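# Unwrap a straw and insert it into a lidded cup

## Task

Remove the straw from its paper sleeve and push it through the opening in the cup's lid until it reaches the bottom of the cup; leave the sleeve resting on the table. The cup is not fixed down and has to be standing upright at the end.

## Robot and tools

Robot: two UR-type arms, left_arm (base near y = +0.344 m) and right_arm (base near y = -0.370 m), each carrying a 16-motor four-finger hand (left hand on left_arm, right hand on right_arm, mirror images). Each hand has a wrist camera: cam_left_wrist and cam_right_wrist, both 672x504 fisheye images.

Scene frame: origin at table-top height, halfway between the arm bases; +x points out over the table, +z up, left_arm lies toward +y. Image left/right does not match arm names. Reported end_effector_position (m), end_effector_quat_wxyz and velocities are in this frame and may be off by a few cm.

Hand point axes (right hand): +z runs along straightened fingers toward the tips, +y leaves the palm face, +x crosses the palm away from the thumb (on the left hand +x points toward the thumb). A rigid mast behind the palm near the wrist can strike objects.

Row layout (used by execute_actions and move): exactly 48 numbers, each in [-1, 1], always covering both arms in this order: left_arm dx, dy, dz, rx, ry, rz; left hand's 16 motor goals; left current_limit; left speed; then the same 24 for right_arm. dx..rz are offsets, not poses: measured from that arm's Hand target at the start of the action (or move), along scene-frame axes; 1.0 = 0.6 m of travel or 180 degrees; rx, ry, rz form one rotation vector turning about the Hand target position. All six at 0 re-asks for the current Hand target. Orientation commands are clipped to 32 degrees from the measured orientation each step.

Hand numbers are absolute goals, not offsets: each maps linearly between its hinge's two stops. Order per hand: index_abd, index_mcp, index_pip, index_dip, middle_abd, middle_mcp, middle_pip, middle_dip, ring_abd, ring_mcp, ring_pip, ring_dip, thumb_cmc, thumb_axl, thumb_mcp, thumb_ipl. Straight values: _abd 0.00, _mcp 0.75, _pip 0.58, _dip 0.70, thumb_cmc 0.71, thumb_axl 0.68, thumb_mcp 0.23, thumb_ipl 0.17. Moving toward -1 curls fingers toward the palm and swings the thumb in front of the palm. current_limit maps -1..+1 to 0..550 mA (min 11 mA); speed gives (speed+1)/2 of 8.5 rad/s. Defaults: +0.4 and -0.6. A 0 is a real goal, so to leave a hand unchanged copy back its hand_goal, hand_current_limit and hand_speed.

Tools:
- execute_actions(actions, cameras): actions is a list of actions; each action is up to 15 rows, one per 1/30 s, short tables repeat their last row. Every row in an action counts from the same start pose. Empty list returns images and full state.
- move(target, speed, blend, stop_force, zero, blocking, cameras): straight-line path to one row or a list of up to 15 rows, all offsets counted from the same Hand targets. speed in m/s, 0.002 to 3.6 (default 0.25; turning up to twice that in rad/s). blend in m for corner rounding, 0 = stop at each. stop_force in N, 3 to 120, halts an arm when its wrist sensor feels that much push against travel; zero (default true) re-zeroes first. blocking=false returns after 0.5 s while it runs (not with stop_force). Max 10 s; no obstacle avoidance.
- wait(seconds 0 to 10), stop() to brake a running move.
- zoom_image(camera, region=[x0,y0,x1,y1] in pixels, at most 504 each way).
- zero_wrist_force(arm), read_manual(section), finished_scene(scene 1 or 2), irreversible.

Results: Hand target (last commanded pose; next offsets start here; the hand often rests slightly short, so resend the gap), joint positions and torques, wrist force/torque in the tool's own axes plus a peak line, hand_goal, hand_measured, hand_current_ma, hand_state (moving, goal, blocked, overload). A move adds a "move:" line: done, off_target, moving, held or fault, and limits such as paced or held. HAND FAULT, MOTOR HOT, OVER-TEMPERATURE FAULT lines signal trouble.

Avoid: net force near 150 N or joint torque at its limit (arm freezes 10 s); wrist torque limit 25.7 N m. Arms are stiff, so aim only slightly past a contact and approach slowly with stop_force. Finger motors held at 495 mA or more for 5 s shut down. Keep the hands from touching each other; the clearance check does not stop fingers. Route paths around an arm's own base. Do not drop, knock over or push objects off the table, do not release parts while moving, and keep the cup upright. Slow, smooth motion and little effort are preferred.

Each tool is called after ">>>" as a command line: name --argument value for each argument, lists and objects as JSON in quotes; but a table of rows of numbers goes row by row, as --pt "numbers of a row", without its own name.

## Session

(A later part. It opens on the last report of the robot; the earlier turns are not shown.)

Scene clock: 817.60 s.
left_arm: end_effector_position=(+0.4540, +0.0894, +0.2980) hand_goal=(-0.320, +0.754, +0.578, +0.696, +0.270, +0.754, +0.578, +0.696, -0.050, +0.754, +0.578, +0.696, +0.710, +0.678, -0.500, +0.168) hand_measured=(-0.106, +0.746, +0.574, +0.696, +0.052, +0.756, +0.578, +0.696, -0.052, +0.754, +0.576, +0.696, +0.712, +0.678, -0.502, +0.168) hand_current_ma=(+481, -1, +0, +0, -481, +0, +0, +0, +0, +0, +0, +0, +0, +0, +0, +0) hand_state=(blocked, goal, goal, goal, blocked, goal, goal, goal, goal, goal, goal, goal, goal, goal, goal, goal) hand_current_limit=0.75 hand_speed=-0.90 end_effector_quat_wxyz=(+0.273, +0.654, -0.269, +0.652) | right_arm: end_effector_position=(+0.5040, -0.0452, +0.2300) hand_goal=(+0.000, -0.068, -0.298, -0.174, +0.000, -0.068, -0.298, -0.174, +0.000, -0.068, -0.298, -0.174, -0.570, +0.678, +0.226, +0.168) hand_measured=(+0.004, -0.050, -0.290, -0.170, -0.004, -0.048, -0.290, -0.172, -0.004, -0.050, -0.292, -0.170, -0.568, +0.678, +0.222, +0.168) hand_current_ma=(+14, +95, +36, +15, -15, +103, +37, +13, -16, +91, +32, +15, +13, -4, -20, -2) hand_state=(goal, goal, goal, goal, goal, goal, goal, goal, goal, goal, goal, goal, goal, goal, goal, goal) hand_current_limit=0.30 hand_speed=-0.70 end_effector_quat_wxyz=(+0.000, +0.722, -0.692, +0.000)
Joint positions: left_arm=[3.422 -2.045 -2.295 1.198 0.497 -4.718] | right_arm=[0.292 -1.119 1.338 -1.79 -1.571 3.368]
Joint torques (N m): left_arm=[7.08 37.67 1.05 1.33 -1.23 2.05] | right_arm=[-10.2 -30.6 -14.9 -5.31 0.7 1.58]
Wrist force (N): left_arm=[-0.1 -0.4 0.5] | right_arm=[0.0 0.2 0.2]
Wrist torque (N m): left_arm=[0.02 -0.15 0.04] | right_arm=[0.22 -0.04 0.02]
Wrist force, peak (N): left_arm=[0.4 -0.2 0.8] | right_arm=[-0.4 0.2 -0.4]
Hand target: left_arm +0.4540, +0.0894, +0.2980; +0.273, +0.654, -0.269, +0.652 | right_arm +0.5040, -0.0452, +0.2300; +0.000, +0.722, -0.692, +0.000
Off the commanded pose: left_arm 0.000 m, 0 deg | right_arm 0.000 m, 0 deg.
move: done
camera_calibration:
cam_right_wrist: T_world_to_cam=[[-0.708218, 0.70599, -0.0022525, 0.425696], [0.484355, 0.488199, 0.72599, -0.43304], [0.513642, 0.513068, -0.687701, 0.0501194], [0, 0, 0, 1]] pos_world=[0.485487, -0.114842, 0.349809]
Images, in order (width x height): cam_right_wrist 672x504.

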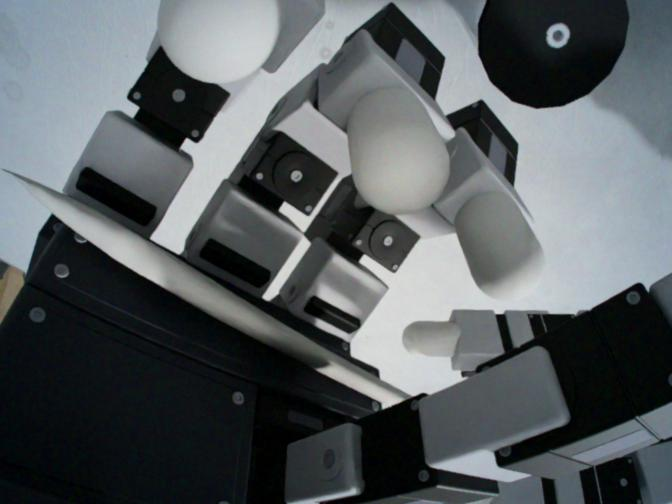

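>>> move --target '[0,0,0,0,0,0,-0.32,0.753,0.577,0.696,0.27,0.753,0.577,0.696,-0.05,0.753,0.577,0.696,0.71,0.678,-0.5,0.168,0.75,-0.9,0,0,0,0,0,0,0,-0.507,-0.664,-0.681,0,-0.507,-0.664,-0.681,0,-0.507,-0.664,-0.681,-0.571,0.678,0.225,0.168,0.3,-0.85]' --speed 0.05 --cameras '["all"]'

Scene clock: 823.67 s.
left_arm: end_effector_position=(+0.4540, +0.0894, +0.2980) hand_goal=(-0.320, +0.754, +0.578, +0.696, +0.270, +0.754, +0.578, +0.696, -0.050, +0.754, +0.578, +0.696, +0.710, +0.678, -0.500, +0.168) hand_measured=(-0.108, +0.742, +0.572, +0.692, +0.052, +0.756, +0.578, +0.696, -0.052, +0.754, +0.576, +0.696, +0.712, +0.678, -0.502, +0.168) hand_current_ma=(+481, -3, -1, +0, -481, +0, +0, +0, +0, +0, +0, +0, +0, +0, +0, +0) hand_state=(blocked, goal, goal, goal, blocked, goal, goal, goal, goal, goal, goal, goal, goal, goal, goal, goal) hand_current_limit=0.75 hand_speed=-0.90 end_effector_quat_wxyz=(+0.273, +0.654, -0.269, +0.652) | right_arm: end_effector_position=(+0.5040, -0.0452, +0.2300) hand_goal=(+0.000, -0.506, -0.664, -0.680, +0.000, -0.506, -0.664, -0.680, +0.000, -0.506, -0.664, -0.680, -0.570, +0.678, +0.226, +0.168) hand_measured=(+0.002, -0.328, -0.582, -0.490, -0.004, -0.326, -0.578, -0.504, -0.002, -0.362, -0.602, -0.512, -0.568, +0.678, +0.222, +0.168) hand_current_ma=(+13, +358, +357, +358, -14, +358, +358, +357, -12, +357, +311, +357, +13, -4, -20, -2) hand_state=(goal, blocked, blocked, blocked, goal, blocked, blocked, blocked, goal, blocked, blocked, blocked, goal, goal, goal, goal) hand_current_limit=0.30 hand_speed=-0.85 end_effector_quat_wxyz=(+0.000, +0.722, -0.692, +0.000)
Joint positions: left_arm=[3.422 -2.045 -2.295 1.198 0.497 -4.718] | right_arm=[0.292 -1.119 1.338 -1.79 -1.571 3.368]
Joint torques (N m): left_arm=[6.87 36.29 0.47 1.25 -1.13 2.13] | right_arm=[-5.82 -33.91 -14.79 -5.07 0.6 0.92]
Wrist force (N): left_arm=[1.5 0.6 -1.6] | right_arm=[0.8 -1.9 1.1]
Wrist torque (N m): left_arm=[0.17 -0.10 0.15] | right_arm=[0.01 0.09 0.30]
Wrist force, peak (N): left_arm=[1.9 0.6 -2.2] | right_arm=[1.2 -2.5 1.6]
Hand target: left_arm +0.4540, +0.0894, +0.2980; +0.273, +0.654, -0.269, +0.652 | right_arm +0.5040, -0.0452, +0.2300; +0.000, +0.722, -0.692, +0.000
Off the commanded pose: left_arm 0.000 m, 0 deg | right_arm 0.000 m, 0 deg.
move: done
camera_calibration:
cam_left_wrist: T_world_to_cam=[[0.450035, 0.414649, -0.790907, -0.0325507], [-0.133886, 0.906983, 0.399321, -0.186471], [0.882917, -0.0738166, 0.46369, -0.401779], [0, 0, 0, 1]] pos_world=[0.344421, 0.152965, 0.235018]
cam_right_wrist: T_world_to_cam=[[-0.708112, 0.706096, -0.00220056, 0.425639], [0.484479, 0.488125, 0.725957, -0.433096], [0.51367, 0.512993, -0.687737, 0.0501098], [0, 0, 0, 1]] pos_world=[0.485487, -0.114843, 0.349808]

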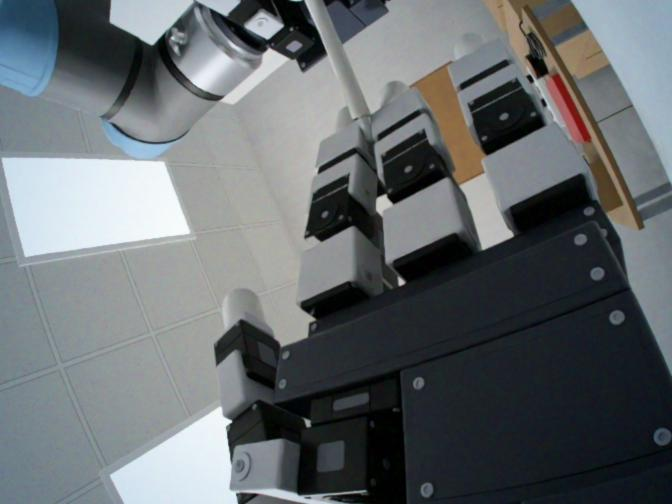

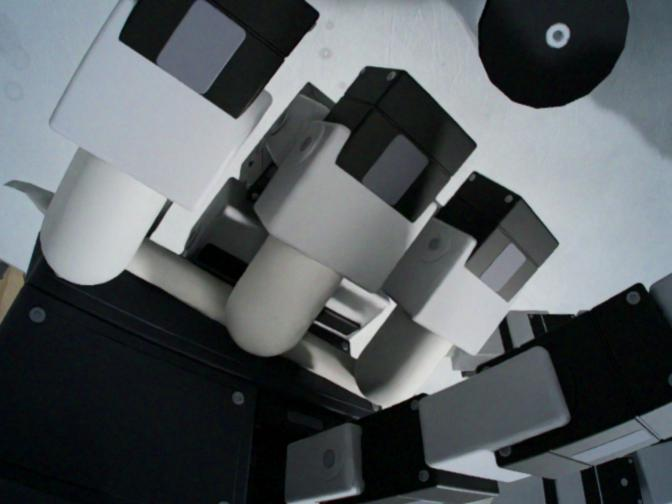

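>>> move --target '[-0.0013,0.033,0,0,0,0,-0.32,0.753,0.577,0.696,0.27,0.753,0.577,0.696,-0.05,0.753,0.577,0.696,0.71,0.678,-0.5,0.168,0.75,-0.9,0.0013,-0.033,0,0,0,0,0,-0.507,-0.664,-0.681,0,-0.507,-0.664,-0.681,0,-0.507,-0.664,-0.681,-0.571,0.678,0.225,0.168,0.3,-0.85]' --speed 0.02 --cameras '["all"]'

>>> zoom_image --camera "cam_left_wrist" --region '[260, 0, 480, 165]'

Scene clock: 831.50 s.
left_arm: end_effector_position=(+0.4532, +0.1090, +0.2980) hand_goal=(-0.320, +0.754, +0.578, +0.696, +0.270, +0.754, +0.578, +0.696, -0.050, +0.754, +0.578, +0.696, +0.710, +0.678, -0.500, +0.168) hand_measured=(-0.142, +0.734, +0.568, +0.694, +0.074, +0.760, +0.580, +0.696, -0.052, +0.754, +0.576, +0.696, +0.712, +0.678, -0.502, +0.168) hand_current_ma=(+379, -10, -2, +0, -459, +1, +0, +0, +0, +0, +0, +0, +0, +0, +0, +0) hand_state=(blocked, blocked, goal, goal, blocked, goal, goal, goal, goal, goal, goal, goal, goal, goal, goal, goal) hand_current_limit=0.75 hand_speed=-0.90 end_effector_quat_wxyz=(+0.273, +0.654, -0.269, +0.652) | right_arm: end_effector_position=(+0.5048, -0.0648, +0.2300) hand_goal=(+0.000, -0.506, -0.664, -0.680, +0.000, -0.506, -0.664, -0.680, +0.000, -0.506, -0.664, -0.680, -0.570, +0.678, +0.226, +0.168) hand_measured=(-0.008, -0.328, -0.558, -0.558, -0.006, -0.326, -0.566, -0.564, -0.008, -0.366, -0.596, -0.554, -0.568, +0.678, +0.222, +0.168) hand_current_ma=(-33, +357, +358, +358, -30, +358, +358, +358, -33, +357, +341, +358, +13, -4, -20, -2) hand_state=(goal, blocked, blocked, blocked, goal, blocked, blocked, blocked, goal, blocked, blocked, blocked, goal, goal, goal, goal) hand_current_limit=0.30 hand_speed=-0.85 end_effector_quat_wxyz=(+0.000, +0.722, -0.692, +0.000)
Joint positions: left_arm=[3.479 -2.043 -2.301 1.201 0.441 -4.718] | right_arm=[0.263 -1.138 1.366 -1.799 -1.571 3.339]
Joint torques (N m): left_arm=[9.83 38.02 0.26 3.01 -1.16 2.05] | right_arm=[-9.8 -44.71 -14.04 -5.4 -0.87 -1.75]
Wrist force (N): left_arm=[0.3 -0.1 0.5] | right_arm=[-0.1 0.0 0.1]
Wrist torque (N m): left_arm=[0.05 -0.16 0.04] | right_arm=[0.20 -0.01 0.10]
Wrist force, peak (N): left_arm=[-0.4 4.4 8.0] | right_arm=[-8.4 2.6 -0.4]
Hand target: left_arm +0.4532, +0.1092, +0.2980; +0.273, +0.654, -0.269, +0.652 | right_arm +0.5048, -0.0650, +0.2300; +0.000, +0.722, -0.692, +0.000
Off the commanded pose: left_arm 0.000 m, 0 deg | right_arm 0.000 m, 0 deg.
move: done
camera_calibration:
cam_left_wrist: T_world_to_cam=[[0.450035, 0.414649, -0.790907, -0.0403592], [-0.133886, 0.906983, 0.399321, -0.204445], [0.882917, -0.0738166, 0.46369, -0.399619], [0, 0, 0, 1]] pos_world=[0.343621, 0.172665, 0.235018]
cam_right_wrist: T_world_to_cam=[[-0.708182, 0.706026, -0.0023018, 0.440104], [0.48438, 0.488225, 0.725956, -0.423758], [0.513668, 0.512994, -0.687737, 0.0598574], [0, 0, 0, 1]] pos_world=[0.486187, -0.134542, 0.349809]

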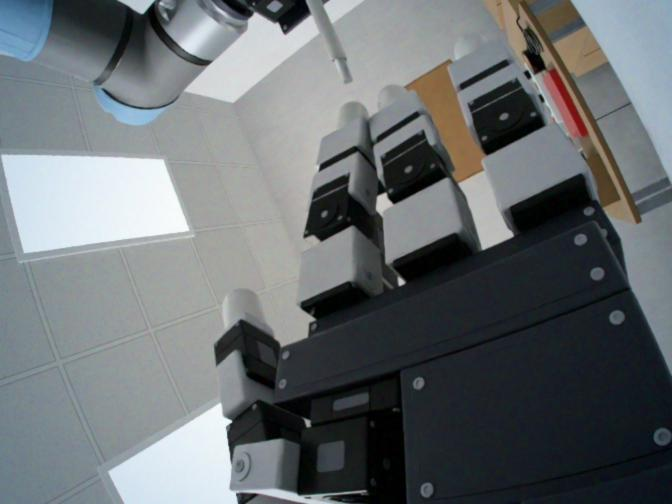

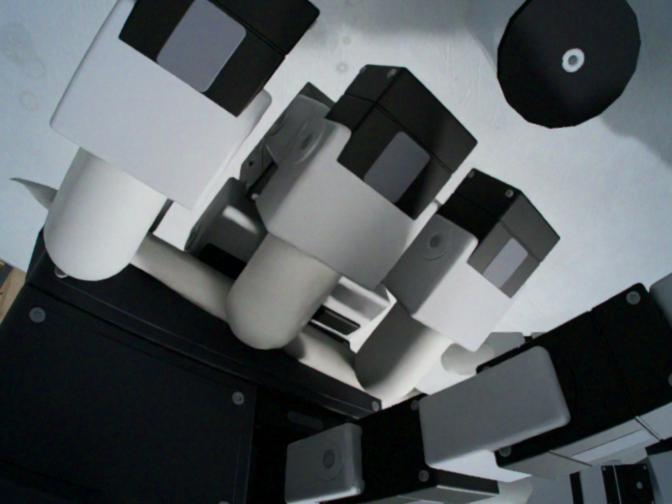

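Scaled by 2.291 from the camera's 672x504 image, which has a finer 960x720 frame.

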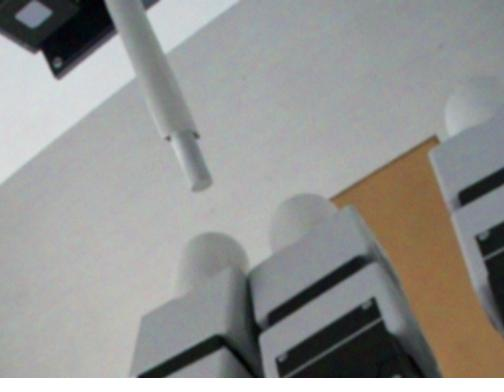

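>>> move --pt "0 0 0 0 0 0 0.1 0.753 0.577 0.696 -0.12 0.753 0.577 0.696 -0.05 0.753 0.577 0.696 0.71 0.678 -0.5 0.168 0.5 -0.7 0 0 0 0 0 0 0 -0.507 -0.664 -0.681 0 -0.507 -0.664 -0.681 0 -0.507 -0.664 -0.681 -0.571 0.678 0.225 0.168 0.3 -0.85" --pt "0 -0.045 -0.0035 0 0 0 0.1 0.753 0.577 0.696 -0.12 0.753 0.577 0.696 -0.05 0.753 0.577 0.696 0.71 0.678 -0.5 0.168 0.5 -0.7 0 0 0 0 0 0 0 -0.507 -0.664 -0.681 0 -0.507 -0.664 -0.681 0 -0.507 -0.664 -0.681 -0.571 0.678 0.225 0.168 0.3 -0.85" --speed 0.04 --cameras '["cam_left_wrist"]'

>>> zoom_image --camera "cam_left_wrist" --region '[260, 0, 480, 165]'

Scene clock: 888.63 s.
left_arm: end_effector_position=(+0.4532, +0.0823, +0.2959) hand_goal=(+0.100, +0.754, +0.578, +0.696, -0.120, +0.754, +0.578, +0.696, -0.050, +0.754, +0.578, +0.696, +0.710, +0.678, -0.500, +0.168) hand_measured=(+0.088, +0.752, +0.576, +0.694, -0.122, +0.756, +0.580, +0.696, -0.052, +0.754, +0.576, +0.696, +0.712, +0.678, -0.502, +0.168) hand_current_ma=(-2, +0, +0, +0, +0, +0, +0, +0, +0, +0, +0, +0, +0, +0, +0, +0) hand_state=(goal, goal, goal, goal, goal, goal, goal, goal, goal, goal, goal, goal, goal, goal, goal, goal) hand_current_limit=0.50 hand_speed=-0.70 end_effector_quat_wxyz=(+0.273, +0.654, -0.269, +0.652) | right_arm: end_effector_position=(+0.5048, -0.0650, +0.2300) hand_goal=(+0.000, -0.506, -0.664, -0.680, +0.000, -0.506, -0.664, -0.680, +0.000, -0.506, -0.664, -0.680, -0.570, +0.678, +0.226, +0.168) hand_measured=(-0.008, -0.328, -0.558, -0.558, -0.006, -0.326, -0.566, -0.564, -0.008, -0.366, -0.596, -0.554, -0.568, +0.678, +0.222, +0.168) hand_current_ma=(-33, +358, +357, +357, -30, +358, +357, +357, -33, +358, +341, +358, +13, -4, -20, -2) hand_state=(goal, blocked, blocked, blocked, goal, blocked, blocked, blocked, goal, blocked, blocked, blocked, goal, goal, goal, goal) hand_current_limit=0.30 hand_speed=-0.85 end_effector_quat_wxyz=(+0.000, +0.722, -0.692, +0.000)
Joint positions: left_arm=[3.403 -2.051 -2.295 1.205 0.517 -4.718] | right_arm=[0.263 -1.138 1.366 -1.799 -1.571 3.339]
Joint torques (N m): left_arm=[-8.86 19.09 15.91 2.9 1.06 -2.35] | right_arm=[-9.57 -45.54 -14.7 -5.38 0.8 -1.7]
Wrist force (N): left_arm=[0.3 -0.4 0.7] | right_arm=[-0.4 0.1 0.1]
Wrist torque (N m): left_arm=[0.02 -0.16 0.05] | right_arm=[0.21 0.02 0.07]
Wrist force, peak (N): left_arm=[0.5 -0.1 0.8] | right_arm=[-0.7 0.0 0.3]
Hand target: left_arm +0.4532, +0.0822, +0.2959; +0.273, +0.654, -0.269, +0.652 | right_arm +0.5048, -0.0650, +0.2300; +0.000, +0.722, -0.692, +0.000
Off the commanded pose: left_arm 0.000 m, 0 deg | right_arm 0.000 m, 0 deg.
move: done
camera_calibration:
cam_left_wrist: T_world_to_cam=[[0.450101, 0.414715, -0.790835, -0.0309569], [-0.133855, 0.906944, 0.399419, -0.179328], [0.882888, -0.0739216, 0.463728, -0.400607], [0, 0, 0, 1]] pos_world=[0.343621, 0.145865, 0.232918]
Images, in order (width x height): cam_left_wrist 672x504.

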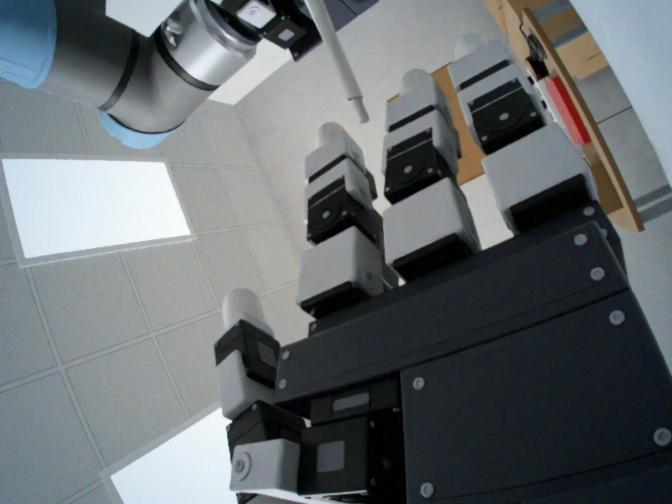

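Scaled by 2.291 from the camera's 672x504 image, which has a finer 960x720 frame.

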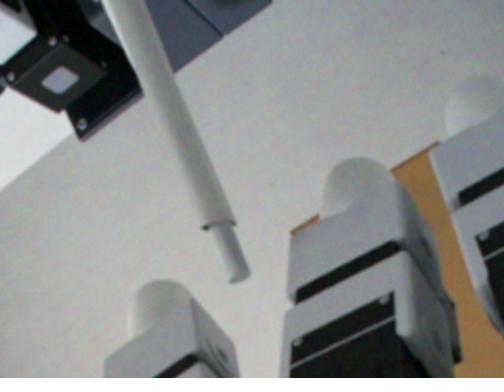

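>>> move --pt "0 -0.0153 0 0 0 0 0.1 0.753 0.577 0.696 -0.12 0.753 0.577 0.696 -0.05 0.753 0.577 0.696 0.71 0.678 -0.5 0.168 0.5 -0.7 0 0 0 0 0 0 0 -0.507 -0.664 -0.681 0 -0.507 -0.664 -0.681 0 -0.507 -0.664 -0.681 -0.571 0.678 0.225 0.168 0.3 -0.85" --pt "0 -0.0153 0 0 0 0 -0.32 0.753 0.577 0.696 0.3 0.753 0.577 0.696 -0.05 0.753 0.577 0.696 0.71 0.678 -0.5 0.168 0.75 -0.9 0 0 0 0 0 0 0 -0.507 -0.664 -0.681 0 -0.507 -0.664 -0.681 0 -0.507 -0.664 -0.681 -0.571 0.678 0.225 0.168 0.3 -0.85" --speed 0.03 --cameras '["cam_left_wrist"]'

>>> zoom_image --camera "cam_left_wrist" --region '[260, 0, 480, 165]'

Scene clock: 905.70 s.
left_arm: end_effector_position=(+0.4532, +0.0730, +0.2959) hand_goal=(-0.320, +0.754, +0.578, +0.696, +0.300, +0.754, +0.578, +0.696, -0.050, +0.754, +0.578, +0.696, +0.710, +0.678, -0.500, +0.168) hand_measured=(-0.120, +0.746, +0.574, +0.694, +0.038, +0.756, +0.580, +0.696, -0.052, +0.754, +0.576, +0.696, +0.712, +0.678, -0.502, +0.168) hand_current_ma=(+476, -1, +0, +0, -481, +0, +0, +0, +0, +0, +0, +0, +0, +0, +0, +0) hand_state=(blocked, goal, goal, goal, blocked, goal, goal, goal, goal, goal, goal, goal, goal, goal, goal, goal) hand_current_limit=0.75 hand_speed=-0.90 end_effector_quat_wxyz=(+0.273, +0.654, -0.269, +0.652) | right_arm: end_effector_position=(+0.5048, -0.0650, +0.2300) hand_goal=(+0.000, -0.506, -0.664, -0.680, +0.000, -0.506, -0.664, -0.680, +0.000, -0.506, -0.664, -0.680, -0.570, +0.678, +0.226, +0.168) hand_measured=(-0.006, -0.328, -0.538, -0.606, -0.006, -0.326, -0.558, -0.616, -0.008, -0.366, -0.584, -0.616, -0.568, +0.678, +0.222, +0.168) hand_current_ma=(-26, +358, +358, +358, -30, +358, +358, +324, -33, +358, +358, +322, +13, -4, -20, -2) hand_state=(goal, blocked, blocked, blocked, goal, blocked, blocked, blocked, goal, blocked, blocked, blocked, goal, goal, goal, goal) hand_current_limit=0.30 hand_speed=-0.85 end_effector_quat_wxyz=(+0.000, +0.722, -0.692, +0.000)
Joint positions: left_arm=[3.376 -2.053 -2.292 1.203 0.544 -4.718] | right_arm=[0.263 -1.138 1.366 -1.799 -1.571 3.339]
Joint torques (N m): left_arm=[-7.76 18.88 15.92 -0.6 1.28 -2.38] | right_arm=[-10.19 -42.77 -15.19 -5.18 0.79 -1.5]
Wrist force (N): left_arm=[0.7 0.2 1.1] | right_arm=[-0.8 -0.1 0.5]
Wrist torque (N m): left_arm=[-0.02 -0.17 0.08] | right_arm=[0.16 0.05 0.05]
Wrist force, peak (N): left_arm=[0.1 -0.2 2.2] | right_arm=[-2.1 1.1 0.2]
Hand target: left_arm +0.4532, +0.0730, +0.2959; +0.273, +0.654, -0.269, +0.652 | right_arm +0.5048, -0.0650, +0.2300; +0.000, +0.722, -0.692, +0.000
Off the commanded pose: left_arm 0.000 m, 0 deg | right_arm 0.000 m, 0 deg.
move: done
camera_calibration:
cam_left_wrist: T_world_to_cam=[[0.450042, 0.414607, -0.790926, -0.0270436], [-0.133865, 0.907002, 0.399285, -0.170866], [0.882917, -0.0738171, 0.46369, -0.40131], [0, 0, 0, 1]] pos_world=[0.343621, 0.136565, 0.232918]
Images, in order (width x height): cam_left_wrist 672x504.

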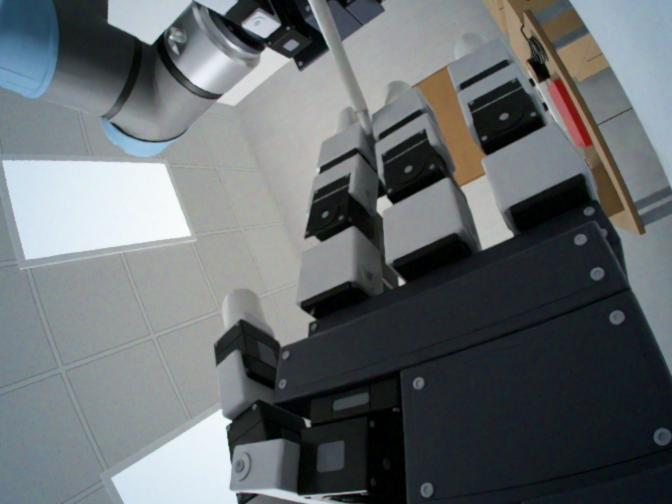

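Scaled by 2.291 from the camera's 672x504 image, which has a finer 960x720 frame.

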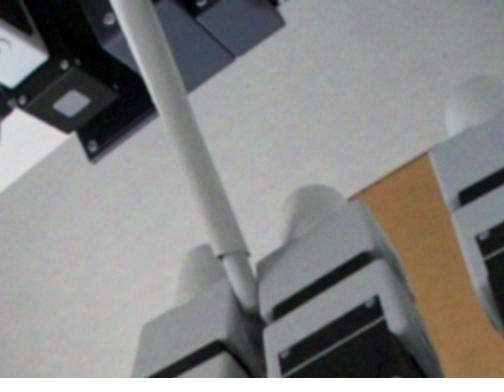

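>>> execute_actions --actions '[[[0,0,0,0,0,0,-0.32,0.753,0.577,0.696,0.3,0.753,0.577,0.696,-0.05,0.753,0.577,0.696,0.71,0.678,-0.5,0.168,0.75,-0.9,0,0,0,0,0,0,0,-0.068,-0.299,-0.174,0,-0.068,-0.299,-0.174,0,-0.507,-0.664,-0.681,-0.571,0.678,0.225,0.168,0.3,-0.85]],[[0,0,0,0,0,0,-0.32,0.753,0.577,0.696,0.3,0.753,0.577,0.696,-0.05,0.753,0.577,0.696,0.71,0.678,-0.5,0.168,0.75,-0.9,0,0,0,0,0,0,0,-0.068,-0.299,-0.174,0,-0.068,-0.299,-0.174,0,-0.507,-0.664,-0.681,-0.571,0.678,0.225,0.168,0.3,-0.85]],[[0,0,0,0,0,0,-0.32,0.753,0.577,0.696,0.3,0.753,0.577,0.696,-0.05,0.753,0.577,0.696,0.71,0.678,-0.5,0.168,0.75,-0.9,0,0,0,0,0,0,0,-0.068,-0.299,-0.174,0,-0.068,-0.299,-0.174,0,-0.507,-0.664,-0.681,-0.571,0.678,0.225,0.168,0.3,-0.85]]]' --cameras '["all"]'

>>> zoom_image --camera "cam_left_wrist" --region '[260, 0, 480, 165]'

Scene clock: 956.23 s.
left_arm: end_effector_position=(+0.4532, +0.0730, +0.2959) hand_goal=(-0.320, +0.754, +0.578, +0.696, +0.300, +0.754, +0.578, +0.696, -0.050, +0.754, +0.578, +0.696, +0.710, +0.678, -0.500, +0.168) hand_measured=(-0.120, +0.746, +0.574, +0.694, +0.038, +0.754, +0.578, +0.694, -0.052, +0.754, +0.576, +0.696, +0.712, +0.678, -0.502, +0.168) hand_current_ma=(+475, -2, +0, +0, -481, +0, +0, +0, +0, +0, +0, +0, +0, +0, +0, +0) hand_state=(blocked, goal, goal, goal, blocked, goal, goal, goal, goal, goal, goal, goal, goal, goal, goal, goal) hand_current_limit=0.75 hand_speed=-0.90 end_effector_quat_wxyz=(+0.273, +0.654, -0.269, +0.652) | right_arm: end_effector_position=(+0.5048, -0.0650, +0.2300) hand_goal=(+0.000, -0.068, -0.298, -0.174, +0.000, -0.068, -0.298, -0.174, +0.000, -0.506, -0.664, -0.680, -0.570, +0.678, +0.226, +0.168) hand_measured=(-0.004, -0.062, -0.298, -0.178, -0.004, -0.062, -0.298, -0.176, -0.004, -0.374, -0.588, -0.642, -0.568, +0.678, +0.222, +0.168) hand_current_ma=(-13, +29, -4, -15, -15, +31, -4, -13, -15, +358, +357, +197, +13, -4, -20, -2) hand_state=(goal, goal, goal, goal, goal, goal, goal, goal, goal, blocked, blocked, blocked, goal, goal, goal, goal) hand_current_limit=0.30 hand_speed=-0.85 end_effector_quat_wxyz=(+0.000, +0.722, -0.692, +0.000)
Joint positions: left_arm=[3.376 -2.053 -2.292 1.203 0.544 -4.718] | right_arm=[0.263 -1.138 1.366 -1.799 -1.571 3.339]
Joint torques (N m): left_arm=[-3.37 23.89 14.27 2.78 1.25 -2.42] | right_arm=[-6.63 -35.81 -17.11 -3.49 0.73 -0.49]
Wrist force (N): left_arm=[0.6 0.5 -0.6] | right_arm=[-0.1 -1.2 0.3]
Wrist torque (N m): left_arm=[0.08 -0.17 0.07] | right_arm=[0.11 0.05 0.25]
Wrist force, peak (N): left_arm=[0.7 0.2 1.4] | right_arm=[0.1 -1.6 0.4]
Hand target: left_arm +0.4532, +0.0730, +0.2959; +0.273, +0.654, -0.269, +0.652 | right_arm +0.5048, -0.0650, +0.2300; +0.000, +0.722, -0.692, +0.000
Off the commanded pose: left_arm 0.000 m, 0 deg | right_arm 0.000 m, 0 deg.
Step readings (end_effector_position of left_arm | right_arm):
0: (+0.4532, +0.0730, +0.2959) | (+0.5048, -0.0650, +0.2300)
1: (+0.4532, +0.0730, +0.2959) | (+0.5048, -0.0650, +0.2300)
2: (+0.4532, +0.0730, +0.2959) | (+0.5048, -0.0650, +0.2300)
4: (+0.4532, +0.0730, +0.2959) | (+0.5048, -0.0650, +0.2300)
8: (+0.4532, +0.0730, +0.2959) | (+0.5048, -0.0650, +0.2300)
15: (+0.4532, +0.0730, +0.2959) | (+0.5048, -0.0650, +0.2300)
16: (+0.4532, +0.0730, +0.2959) | (+0.5048, -0.0650, +0.2300)
17: (+0.4532, +0.0730, +0.2959) | (+0.5048, -0.0650, +0.2300)
19: (+0.4532, +0.0730, +0.2959) | (+0.5048, -0.0650, +0.2300)
23: (+0.4532, +0.0730, +0.2959) | (+0.5048, -0.0650, +0.2300)
30: (+0.4532, +0.0730, +0.2959) | (+0.5048, -0.0650, +0.2300)
31: (+0.4532, +0.0730, +0.2959) | (+0.5048, -0.0650, +0.2300)
32: (+0.4532, +0.0730, +0.2959) | (+0.5048, -0.0650, +0.2300)
34: (+0.4532, +0.0730, +0.2959) | (+0.5048, -0.0650, +0.2300)
38: (+0.4532, +0.0730, +0.2959) | (+0.5048, -0.0650, +0.2300)
45: (+0.4532, +0.0730, +0.2959) | (+0.5048, -0.0650, +0.2300)
camera_calibration:
cam_left_wrist: T_world_to_cam=[[0.450042, 0.414607, -0.790926, -0.0270436], [-0.133865, 0.907002, 0.399285, -0.170866], [0.882917, -0.0738171, 0.46369, -0.40131], [0, 0, 0, 1]] pos_world=[0.343621, 0.136565, 0.232918]
cam_right_wrist: T_world_to_cam=[[-0.708218, 0.70599, -0.0022525, 0.440241], [0.484355, 0.488199, 0.72599, -0.423761], [0.513642, 0.513068, -0.687701, 0.0598672], [0, 0, 0, 1]] pos_world=[0.486287, -0.134642, 0.349809]

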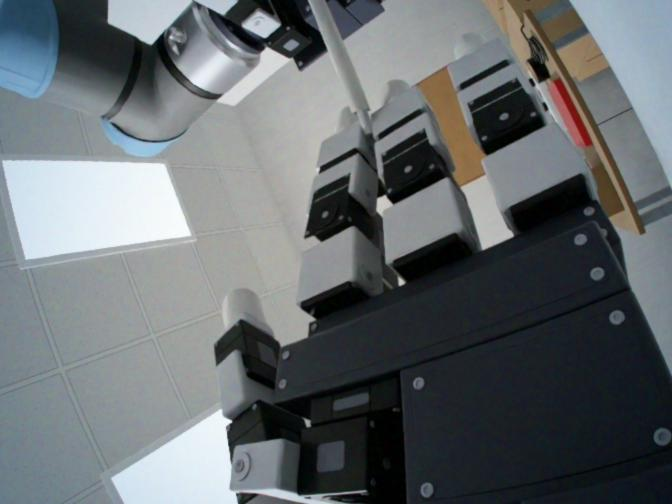

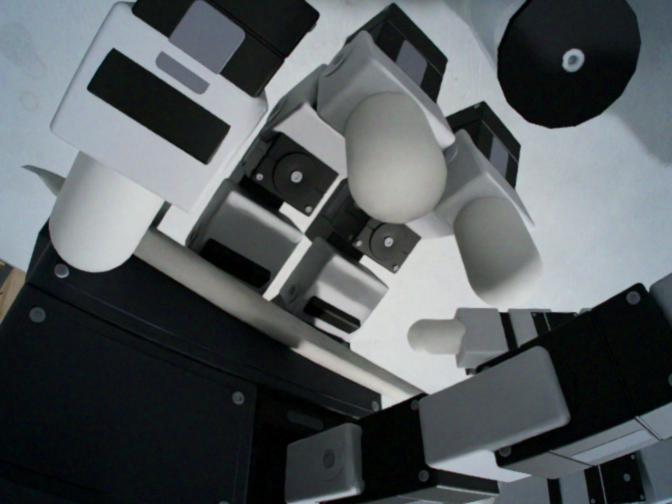

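Scaled by 2.291 from the camera's 672x504 image, which has a finer 960x720 frame.

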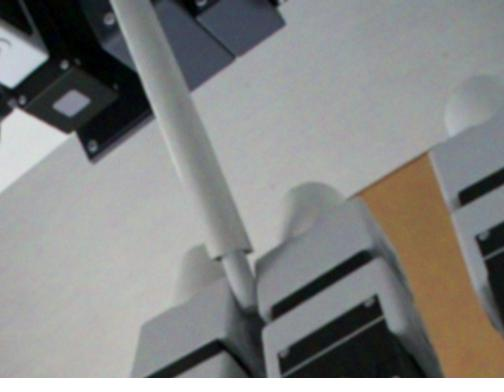

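>>> move --target '[-0.00133,0.0333,0,0,0,0,-0.32,0.753,0.577,0.696,0.3,0.753,0.577,0.696,-0.05,0.753,0.577,0.696,0.71,0.678,-0.5,0.168,0.75,-0.9,0.00133,-0.0333,0,0,0,0,0,-0.068,-0.299,-0.174,0,-0.068,-0.299,-0.174,0,-0.507,-0.664,-0.681,-0.571,0.678,0.225,0.168,0.3,-0.85]' --speed 0.015 --cameras '["all"]'

>>> zoom_image --camera "cam_left_wrist" --region '[260, 0, 480, 165]'

Scene clock: 963.97 s.
left_arm: end_effector_position=(+0.4524, +0.0928, +0.2959) hand_goal=(-0.320, +0.754, +0.578, +0.696, +0.300, +0.754, +0.578, +0.696, -0.050, +0.754, +0.578, +0.696, +0.710, +0.678, -0.500, +0.168) hand_measured=(-0.120, +0.742, +0.574, +0.694, +0.038, +0.756, +0.578, +0.694, -0.052, +0.754, +0.576, +0.696, +0.712, +0.678, -0.502, +0.168) hand_current_ma=(+470, -3, +0, +0, -481, +0, +0, +0, +0, +0, +0, +0, +0, +0, +0, +0) hand_state=(blocked, goal, goal, goal, blocked, goal, goal, goal, goal, goal, goal, goal, goal, goal, goal, goal) hand_current_limit=0.75 hand_speed=-0.90 end_effector_quat_wxyz=(+0.273, +0.654, -0.269, +0.652) | right_arm: end_effector_position=(+0.5056, -0.0848, +0.2300) hand_goal=(+0.000, -0.068, -0.298, -0.174, +0.000, -0.068, -0.298, -0.174, +0.000, -0.506, -0.664, -0.680, -0.570, +0.678, +0.226, +0.168) hand_measured=(-0.004, -0.062, -0.298, -0.178, -0.004, -0.062, -0.298, -0.176, -0.004, -0.376, -0.588, -0.642, -0.568, +0.678, +0.222, +0.168) hand_current_ma=(-13, +29, -4, -15, -15, +31, -4, -13, -15, +358, +357, +192, +13, -4, -20, -2) hand_state=(goal, goal, goal, goal, goal, goal, goal, goal, goal, blocked, blocked, blocked, goal, goal, goal, goal) hand_current_limit=0.30 hand_speed=-0.85 end_effector_quat_wxyz=(+0.000, +0.722, -0.692, +0.000)
Joint positions: left_arm=[3.433 -2.049 -2.3 1.208 0.486 -4.718] | right_arm=[0.233 -1.156 1.392 -1.807 -1.571 3.31]
Joint torques (N m): left_arm=[7.93 37.61 0.1 3.1 -1.09 1.67] | right_arm=[-9.69 -43.63 -14.34 -5.19 -1.2 -2.12]
Wrist force (N): left_arm=[-0.1 -0.1 0.6] | right_arm=[-0.3 0.1 -0.1]
Wrist torque (N m): left_arm=[0.05 -0.14 0.03] | right_arm=[0.23 0.00 0.08]
Wrist force, peak (N): left_arm=[0.5 1.5 1.2] | right_arm=[-1.9 -1.0 0.0]
Hand target: left_arm +0.4524, +0.0930, +0.2959; +0.273, +0.654, -0.269, +0.652 | right_arm +0.5056, -0.0850, +0.2300; +0.000, +0.722, -0.692, +0.000
Off the commanded pose: left_arm 0.000 m, 0 deg | right_arm 0.000 m, 0 deg.
move: done
camera_calibration:
cam_left_wrist: T_world_to_cam=[[0.449972, 0.414613, -0.790962, -0.0349025], [-0.13383, 0.906999, 0.399303, -0.189039], [0.882958, -0.0738204, 0.463612, -0.39913], [0, 0, 0, 1]] pos_world=[0.342821, 0.156465, 0.232918]
cam_right_wrist: T_world_to_cam=[[-0.708218, 0.70599, -0.0022525, 0.454786], [0.484355, 0.488199, 0.72599, -0.414385], [0.513642, 0.513068, -0.687701, 0.0697177], [0, 0, 0, 1]] pos_world=[0.486987, -0.154542, 0.349809]

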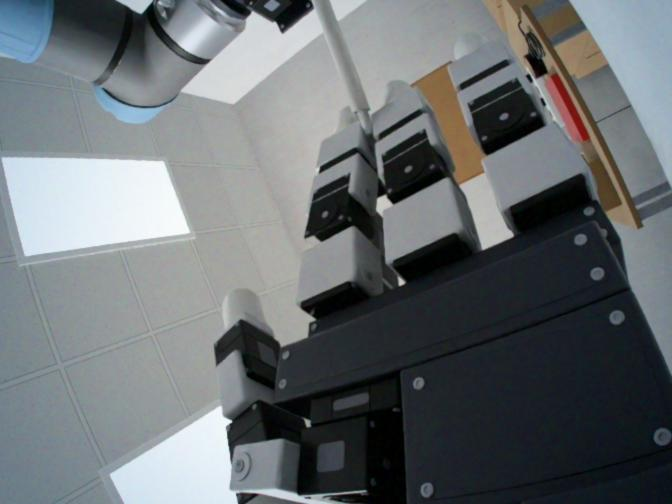

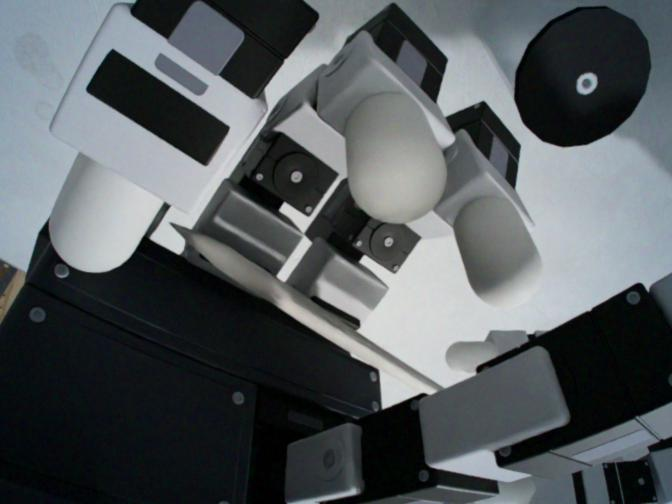

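Scaled by 2.291 from the camera's 672x504 image, which has a finer 960x720 frame.

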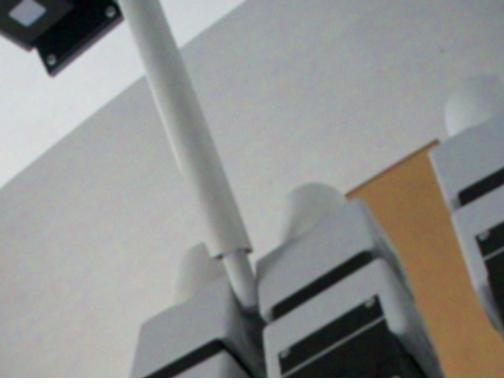

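>>> zoom_image --camera "cam_right_wrist" --region '[100, 180, 460, 430]'

Scaled by 1.400 from the camera's 672x504 image, which has a finer 960x720 frame.

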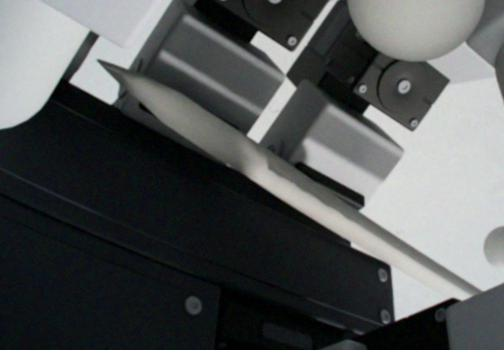

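>>> move --target '[0,0,0,0,0,0,-0.32,0.753,0.577,0.696,0.3,0.753,0.577,0.696,-0.05,0.753,0.577,0.696,0.71,0.678,-0.5,0.168,0.75,-0.9,0,0,0,0,0,0,0,-0.068,-0.299,-0.174,0,-0.068,-0.299,-0.174,0,0.068,-0.591,-0.609,-0.571,0.678,0.225,0.168,0.3,-0.85]' --speed 0.05

>>> move --target '[0,0,0,0,0,0,-0.32,0.753,0.577,0.696,0.3,0.753,0.577,0.696,-0.05,0.753,0.577,0.696,0.71,0.678,-0.5,0.168,0.75,-0.9,-0.00167,0.04167,-0.0175,0,0,0,0,-0.068,-0.299,-0.174,0,-0.068,-0.299,-0.174,0,0.068,-0.591,-0.609,-0.571,0.678,0.225,0.168,0.3,-0.85]' --speed 0.03 --cameras '["all"]'

>>> zoom_image --camera "cam_right_wrist" --region '[0, 140, 360, 390]'

Scene clock: 1162.03 s.
left_arm: end_effector_position=(+0.4524, +0.0930, +0.2959) hand_goal=(-0.320, +0.754, +0.578, +0.696, +0.300, +0.754, +0.578, +0.696, -0.050, +0.754, +0.578, +0.696, +0.710, +0.678, -0.500, +0.168) hand_measured=(-0.120, +0.742, +0.574, +0.694, +0.038, +0.756, +0.578, +0.694, -0.052, +0.754, +0.576, +0.696, +0.712, +0.678, -0.502, +0.168) hand_current_ma=(+470, -3, +0, +0, -481, +0, +0, +0, +0, +0, +0, +0, +0, +0, +0, +0) hand_state=(blocked, goal, goal, goal, blocked, goal, goal, goal, goal, goal, goal, goal, goal, goal, goal, goal) hand_current_limit=0.75 hand_speed=-0.90 end_effector_quat_wxyz=(+0.273, +0.654, -0.269, +0.652) | right_arm: end_effector_position=(+0.5056, -0.0850, +0.2300) hand_goal=(+0.000, -0.068, -0.298, -0.174, +0.000, -0.068, -0.298, -0.174, +0.000, +0.068, -0.590, -0.608, -0.570, +0.678, +0.226, +0.168) hand_measured=(-0.004, -0.062, -0.298, -0.178, -0.004, -0.062, -0.298, -0.176, -0.004, +0.072, -0.586, -0.612, -0.568, +0.678, +0.222, +0.168) hand_current_ma=(-13, +29, -4, -15, -15, +31, -4, -13, -15, +21, +20, -18, +13, -4, -20, -2) hand_state=(goal, goal, goal, goal, goal, goal, goal, goal, goal, goal, goal, goal, goal, goal, goal, goal) hand_current_limit=0.30 hand_speed=-0.85 end_effector_quat_wxyz=(+0.000, +0.722, -0.692, +0.000)
Joint positions: left_arm=[3.434 -2.049 -2.301 1.208 0.486 -4.718] | right_arm=[0.233 -1.156 1.392 -1.807 -1.571 3.309]
Joint torques (N m): left_arm=[8.22 37.43 0.03 3.04 -1.38 2.04] | right_arm=[-10.37 -44.11 -14.27 -5.36 -0.98 -1.85]
Wrist force (N): left_arm=[0.0 -0.1 0.6] | right_arm=[-0.3 0.0 0.0]
Wrist torque (N m): left_arm=[0.06 -0.16 0.04] | right_arm=[0.21 0.00 0.08]
Wrist force, peak (N): left_arm=[0.2 -0.2 0.9] | right_arm=[-0.5 0.1 0.3]
Hand target: left_arm +0.4524, +0.0930, +0.2959; +0.273, +0.654, -0.269, +0.652 | right_arm +0.5056, -0.0850, +0.2300; +0.000, +0.722, -0.692, +0.000
Off the commanded pose: left_arm 0.000 m, 0 deg | right_arm 0.000 m, 0 deg.
move: done

Scene clock: 1163.33 s.
left_arm: end_effector_position=(+0.4524, +0.0930, +0.2959) hand_goal=(-0.320, +0.754, +0.578, +0.696, +0.300, +0.754, +0.578, +0.696, -0.050, +0.754, +0.578, +0.696, +0.710, +0.678, -0.500, +0.168) hand_measured=(-0.120, +0.742, +0.574, +0.694, +0.038, +0.756, +0.578, +0.694, -0.052, +0.754, +0.576, +0.696, +0.712, +0.678, -0.502, +0.168) hand_current_ma=(+470, -3, +0, +0, -481, +0, +0, +0, +0, +0, +0, +0, +0, +0, +0, +0) hand_state=(blocked, goal, goal, goal, blocked, goal, goal, goal, goal, goal, goal, goal, goal, goal, goal, goal) hand_current_limit=0.75 hand_speed=-0.90 end_effector_quat_wxyz=(+0.273, +0.654, -0.269, +0.652) | right_arm: end_effector_position=(+0.5046, -0.0602, +0.2196) hand_goal=(+0.000, -0.068, -0.298, -0.174, +0.000, -0.068, -0.298, -0.174, +0.000, +0.068, -0.590, -0.608, -0.570, +0.678, +0.226, +0.168) hand_measured=(-0.004, -0.062, -0.298, -0.178, -0.004, -0.062, -0.298, -0.176, -0.004, +0.072, -0.586, -0.612, -0.568, +0.678, +0.222, +0.168) hand_current_ma=(-13, +29, -4, -15, -15, +31, -4, -13, -15, +21, +20, -18, +13, -4, -20, -2) hand_state=(goal, goal, goal, goal, goal, goal, goal, goal, goal, goal, goal, goal, goal, goal, goal, goal) hand_current_limit=0.30 hand_speed=-0.85 end_effector_quat_wxyz=(+0.000, +0.722, -0.692, +0.000)
Joint positions: left_arm=[3.434 -2.049 -2.301 1.208 0.486 -4.718] | right_arm=[0.27 -1.128 1.378 -1.821 -1.571 3.346]
Joint torques (N m): left_arm=[7.54 37.73 0.08 2.9 -1.24 1.95] | right_arm=[7.88 -32.08 -30.38 -5.1 0.82 1.8]
Wrist force (N): left_arm=[0.0 -0.1 0.4] | right_arm=[-0.4 0.0 0.1]
Wrist torque (N m): left_arm=[0.07 -0.16 0.03] | right_arm=[0.19 0.02 -0.02]
Wrist force, peak (N): left_arm=[0.4 -0.3 0.7] | right_arm=[-0.6 0.2 -0.2]
Hand target: left_arm +0.4524, +0.0930, +0.2959; +0.273, +0.654, -0.269, +0.652 | right_arm +0.5046, -0.0600, +0.2195; +0.000, +0.722, -0.692, +0.000
Off the commanded pose: left_arm 0.000 m, 0 deg | right_arm 0.000 m, 0 deg.
move: done
camera_calibration:
cam_left_wrist: T_world_to_cam=[[0.450035, 0.414649, -0.790907, -0.0349843], [-0.133886, 0.906983, 0.399321, -0.189111], [0.882917, -0.0738166, 0.46369, -0.399127], [0, 0, 0, 1]] pos_world=[0.342821, 0.156565, 0.232918]
cam_right_wrist: T_world_to_cam=[[-0.708218, 0.70599, -0.0022525, 0.436688], [0.484355, 0.488199, 0.72599, -0.418457], [0.513642, 0.513068, -0.687701, 0.0503551], [0, 0, 0, 1]] pos_world=[0.486087, -0.129842, 0.339409]

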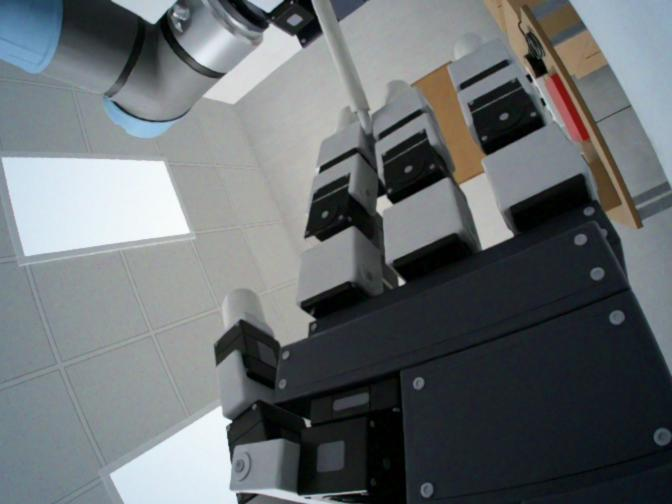

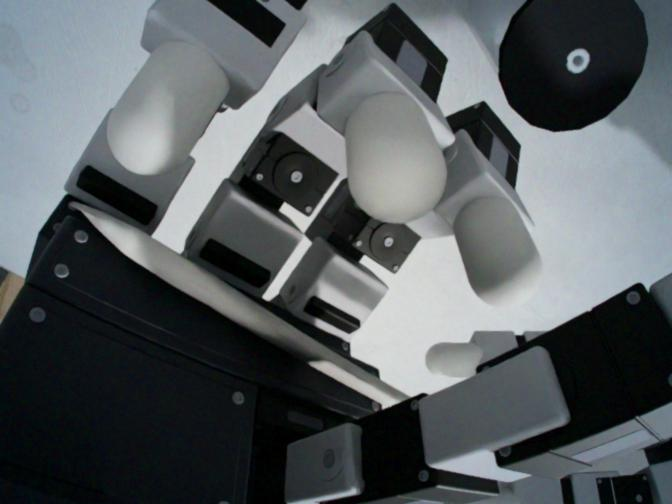

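Scaled by 1.400 from the camera's 672x504 image, which has a finer 960x720 frame.

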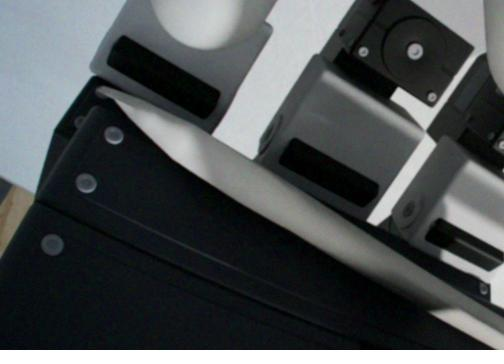

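>>> move --target '[0,0,0,0,0,0,-0.32,0.753,0.577,0.696,0.3,0.753,0.577,0.696,-0.05,0.753,0.577,0.696,0.71,0.678,-0.5,0.168,0.75,-0.9,0,0,0,0,0,0,0,-0.068,-0.299,-0.174,0,-0.068,-0.299,-0.174,0,-0.548,-0.635,-0.623,-0.571,0.678,0.225,0.168,0.75,-0.9]' --speed 0.05 --cameras '["all"]'

>>> zoom_image --camera "cam_right_wrist" --region '[0, 140, 360, 390]'

Scene clock: 1188.87 s.
left_arm: end_effector_position=(+0.4524, +0.0930, +0.2959) hand_goal=(-0.320, +0.754, +0.578, +0.696, +0.300, +0.754, +0.578, +0.696, -0.050, +0.754, +0.578, +0.696, +0.710, +0.678, -0.500, +0.168) hand_measured=(-0.120, +0.746, +0.574, +0.696, +0.038, +0.756, +0.578, +0.694, -0.052, +0.754, +0.576, +0.696, +0.712, +0.678, -0.502, +0.168) hand_current_ma=(+470, -1, +0, +0, -481, +0, +0, +0, +0, +0, +0, +0, +0, +0, +0, +0) hand_state=(blocked, goal, goal, goal, blocked, goal, goal, goal, goal, goal, goal, goal, goal, goal, goal, goal) hand_current_limit=0.75 hand_speed=-0.90 end_effector_quat_wxyz=(+0.273, +0.654, -0.269, +0.652) | right_arm: end_effector_position=(+0.5046, -0.0600, +0.2195) hand_goal=(+0.000, -0.068, -0.298, -0.174, +0.000, -0.068, -0.298, -0.174, +0.000, -0.548, -0.634, -0.622, -0.570, +0.678, +0.226, +0.168) hand_measured=(-0.004, -0.062, -0.298, -0.178, -0.004, -0.062, -0.298, -0.176, -0.002, -0.294, -0.606, -0.620, -0.568, +0.678, +0.222, +0.168) hand_current_ma=(-13, +29, -4, -15, -15, +31, -4, -13, -8, +481, +145, +10, +13, -4, -20, -2) hand_state=(goal, goal, goal, goal, goal, goal, goal, goal, goal, blocked, blocked, goal, goal, goal, goal, goal) hand_current_limit=0.75 hand_speed=-0.90 end_effector_quat_wxyz=(+0.000, +0.722, -0.692, +0.000)
Joint positions: left_arm=[3.434 -2.049 -2.301 1.208 0.486 -4.718] | right_arm=[0.27 -1.127 1.378 -1.821 -1.571 3.347]
Joint torques (N m): left_arm=[7.7 38.03 0.1 2.24 -1.06 2.06] | right_arm=[8.73 -30.79 -29.38 -5.14 -1.12 1.56]
Wrist force (N): left_arm=[-0.1 -0.2 0.0] | right_arm=[0.4 -0.3 -0.2]
Wrist torque (N m): left_arm=[0.11 -0.18 0.02] | right_arm=[0.20 -0.07 0.07]
Wrist force, peak (N): left_arm=[0.3 -0.3 0.8] | right_arm=[-0.6 0.2 0.2]
Hand target: left_arm +0.4524, +0.0930, +0.2959; +0.273, +0.654, -0.269, +0.652 | right_arm +0.5046, -0.0600, +0.2195; +0.000, +0.722, -0.692, +0.000
Off the commanded pose: left_arm 0.000 m, 0 deg | right_arm 0.000 m, 0 deg.
move: done
camera_calibration:
cam_left_wrist: T_world_to_cam=[[0.450035, 0.414649, -0.790907, -0.0349843], [-0.133886, 0.906983, 0.399321, -0.189111], [0.882917, -0.0738166, 0.46369, -0.399127], [0, 0, 0, 1]] pos_world=[0.342821, 0.156565, 0.232918]
cam_right_wrist: T_world_to_cam=[[-0.708218, 0.70599, -0.0022525, 0.436475], [0.484355, 0.488199, 0.72599, -0.418434], [0.513642, 0.513068, -0.687701, 0.0502351], [0, 0, 0, 1]] pos_world=[0.485987, -0.129642, 0.339309]

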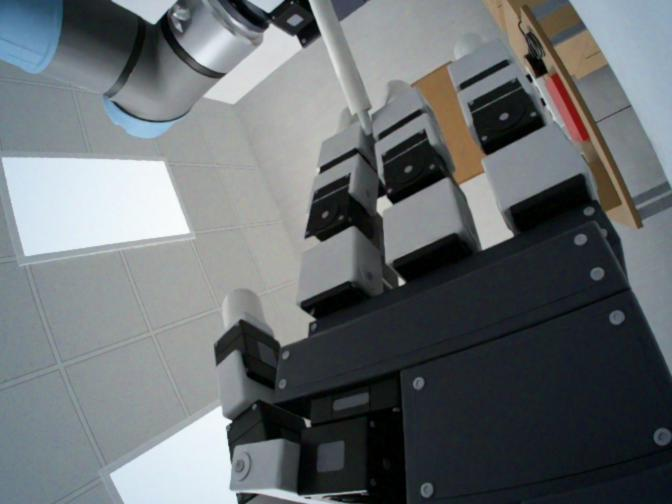

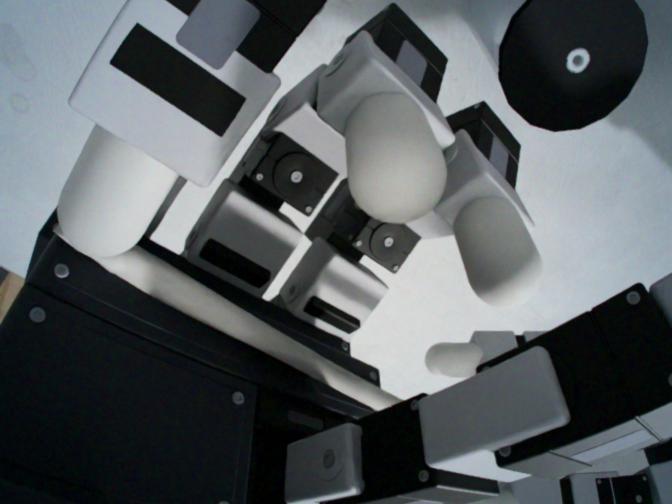

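Scaled by 1.400 from the camera's 672x504 image, which has a finer 960x720 frame.

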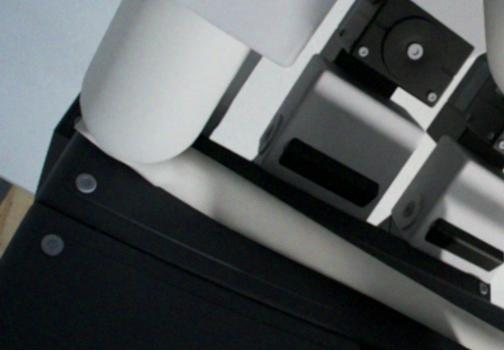

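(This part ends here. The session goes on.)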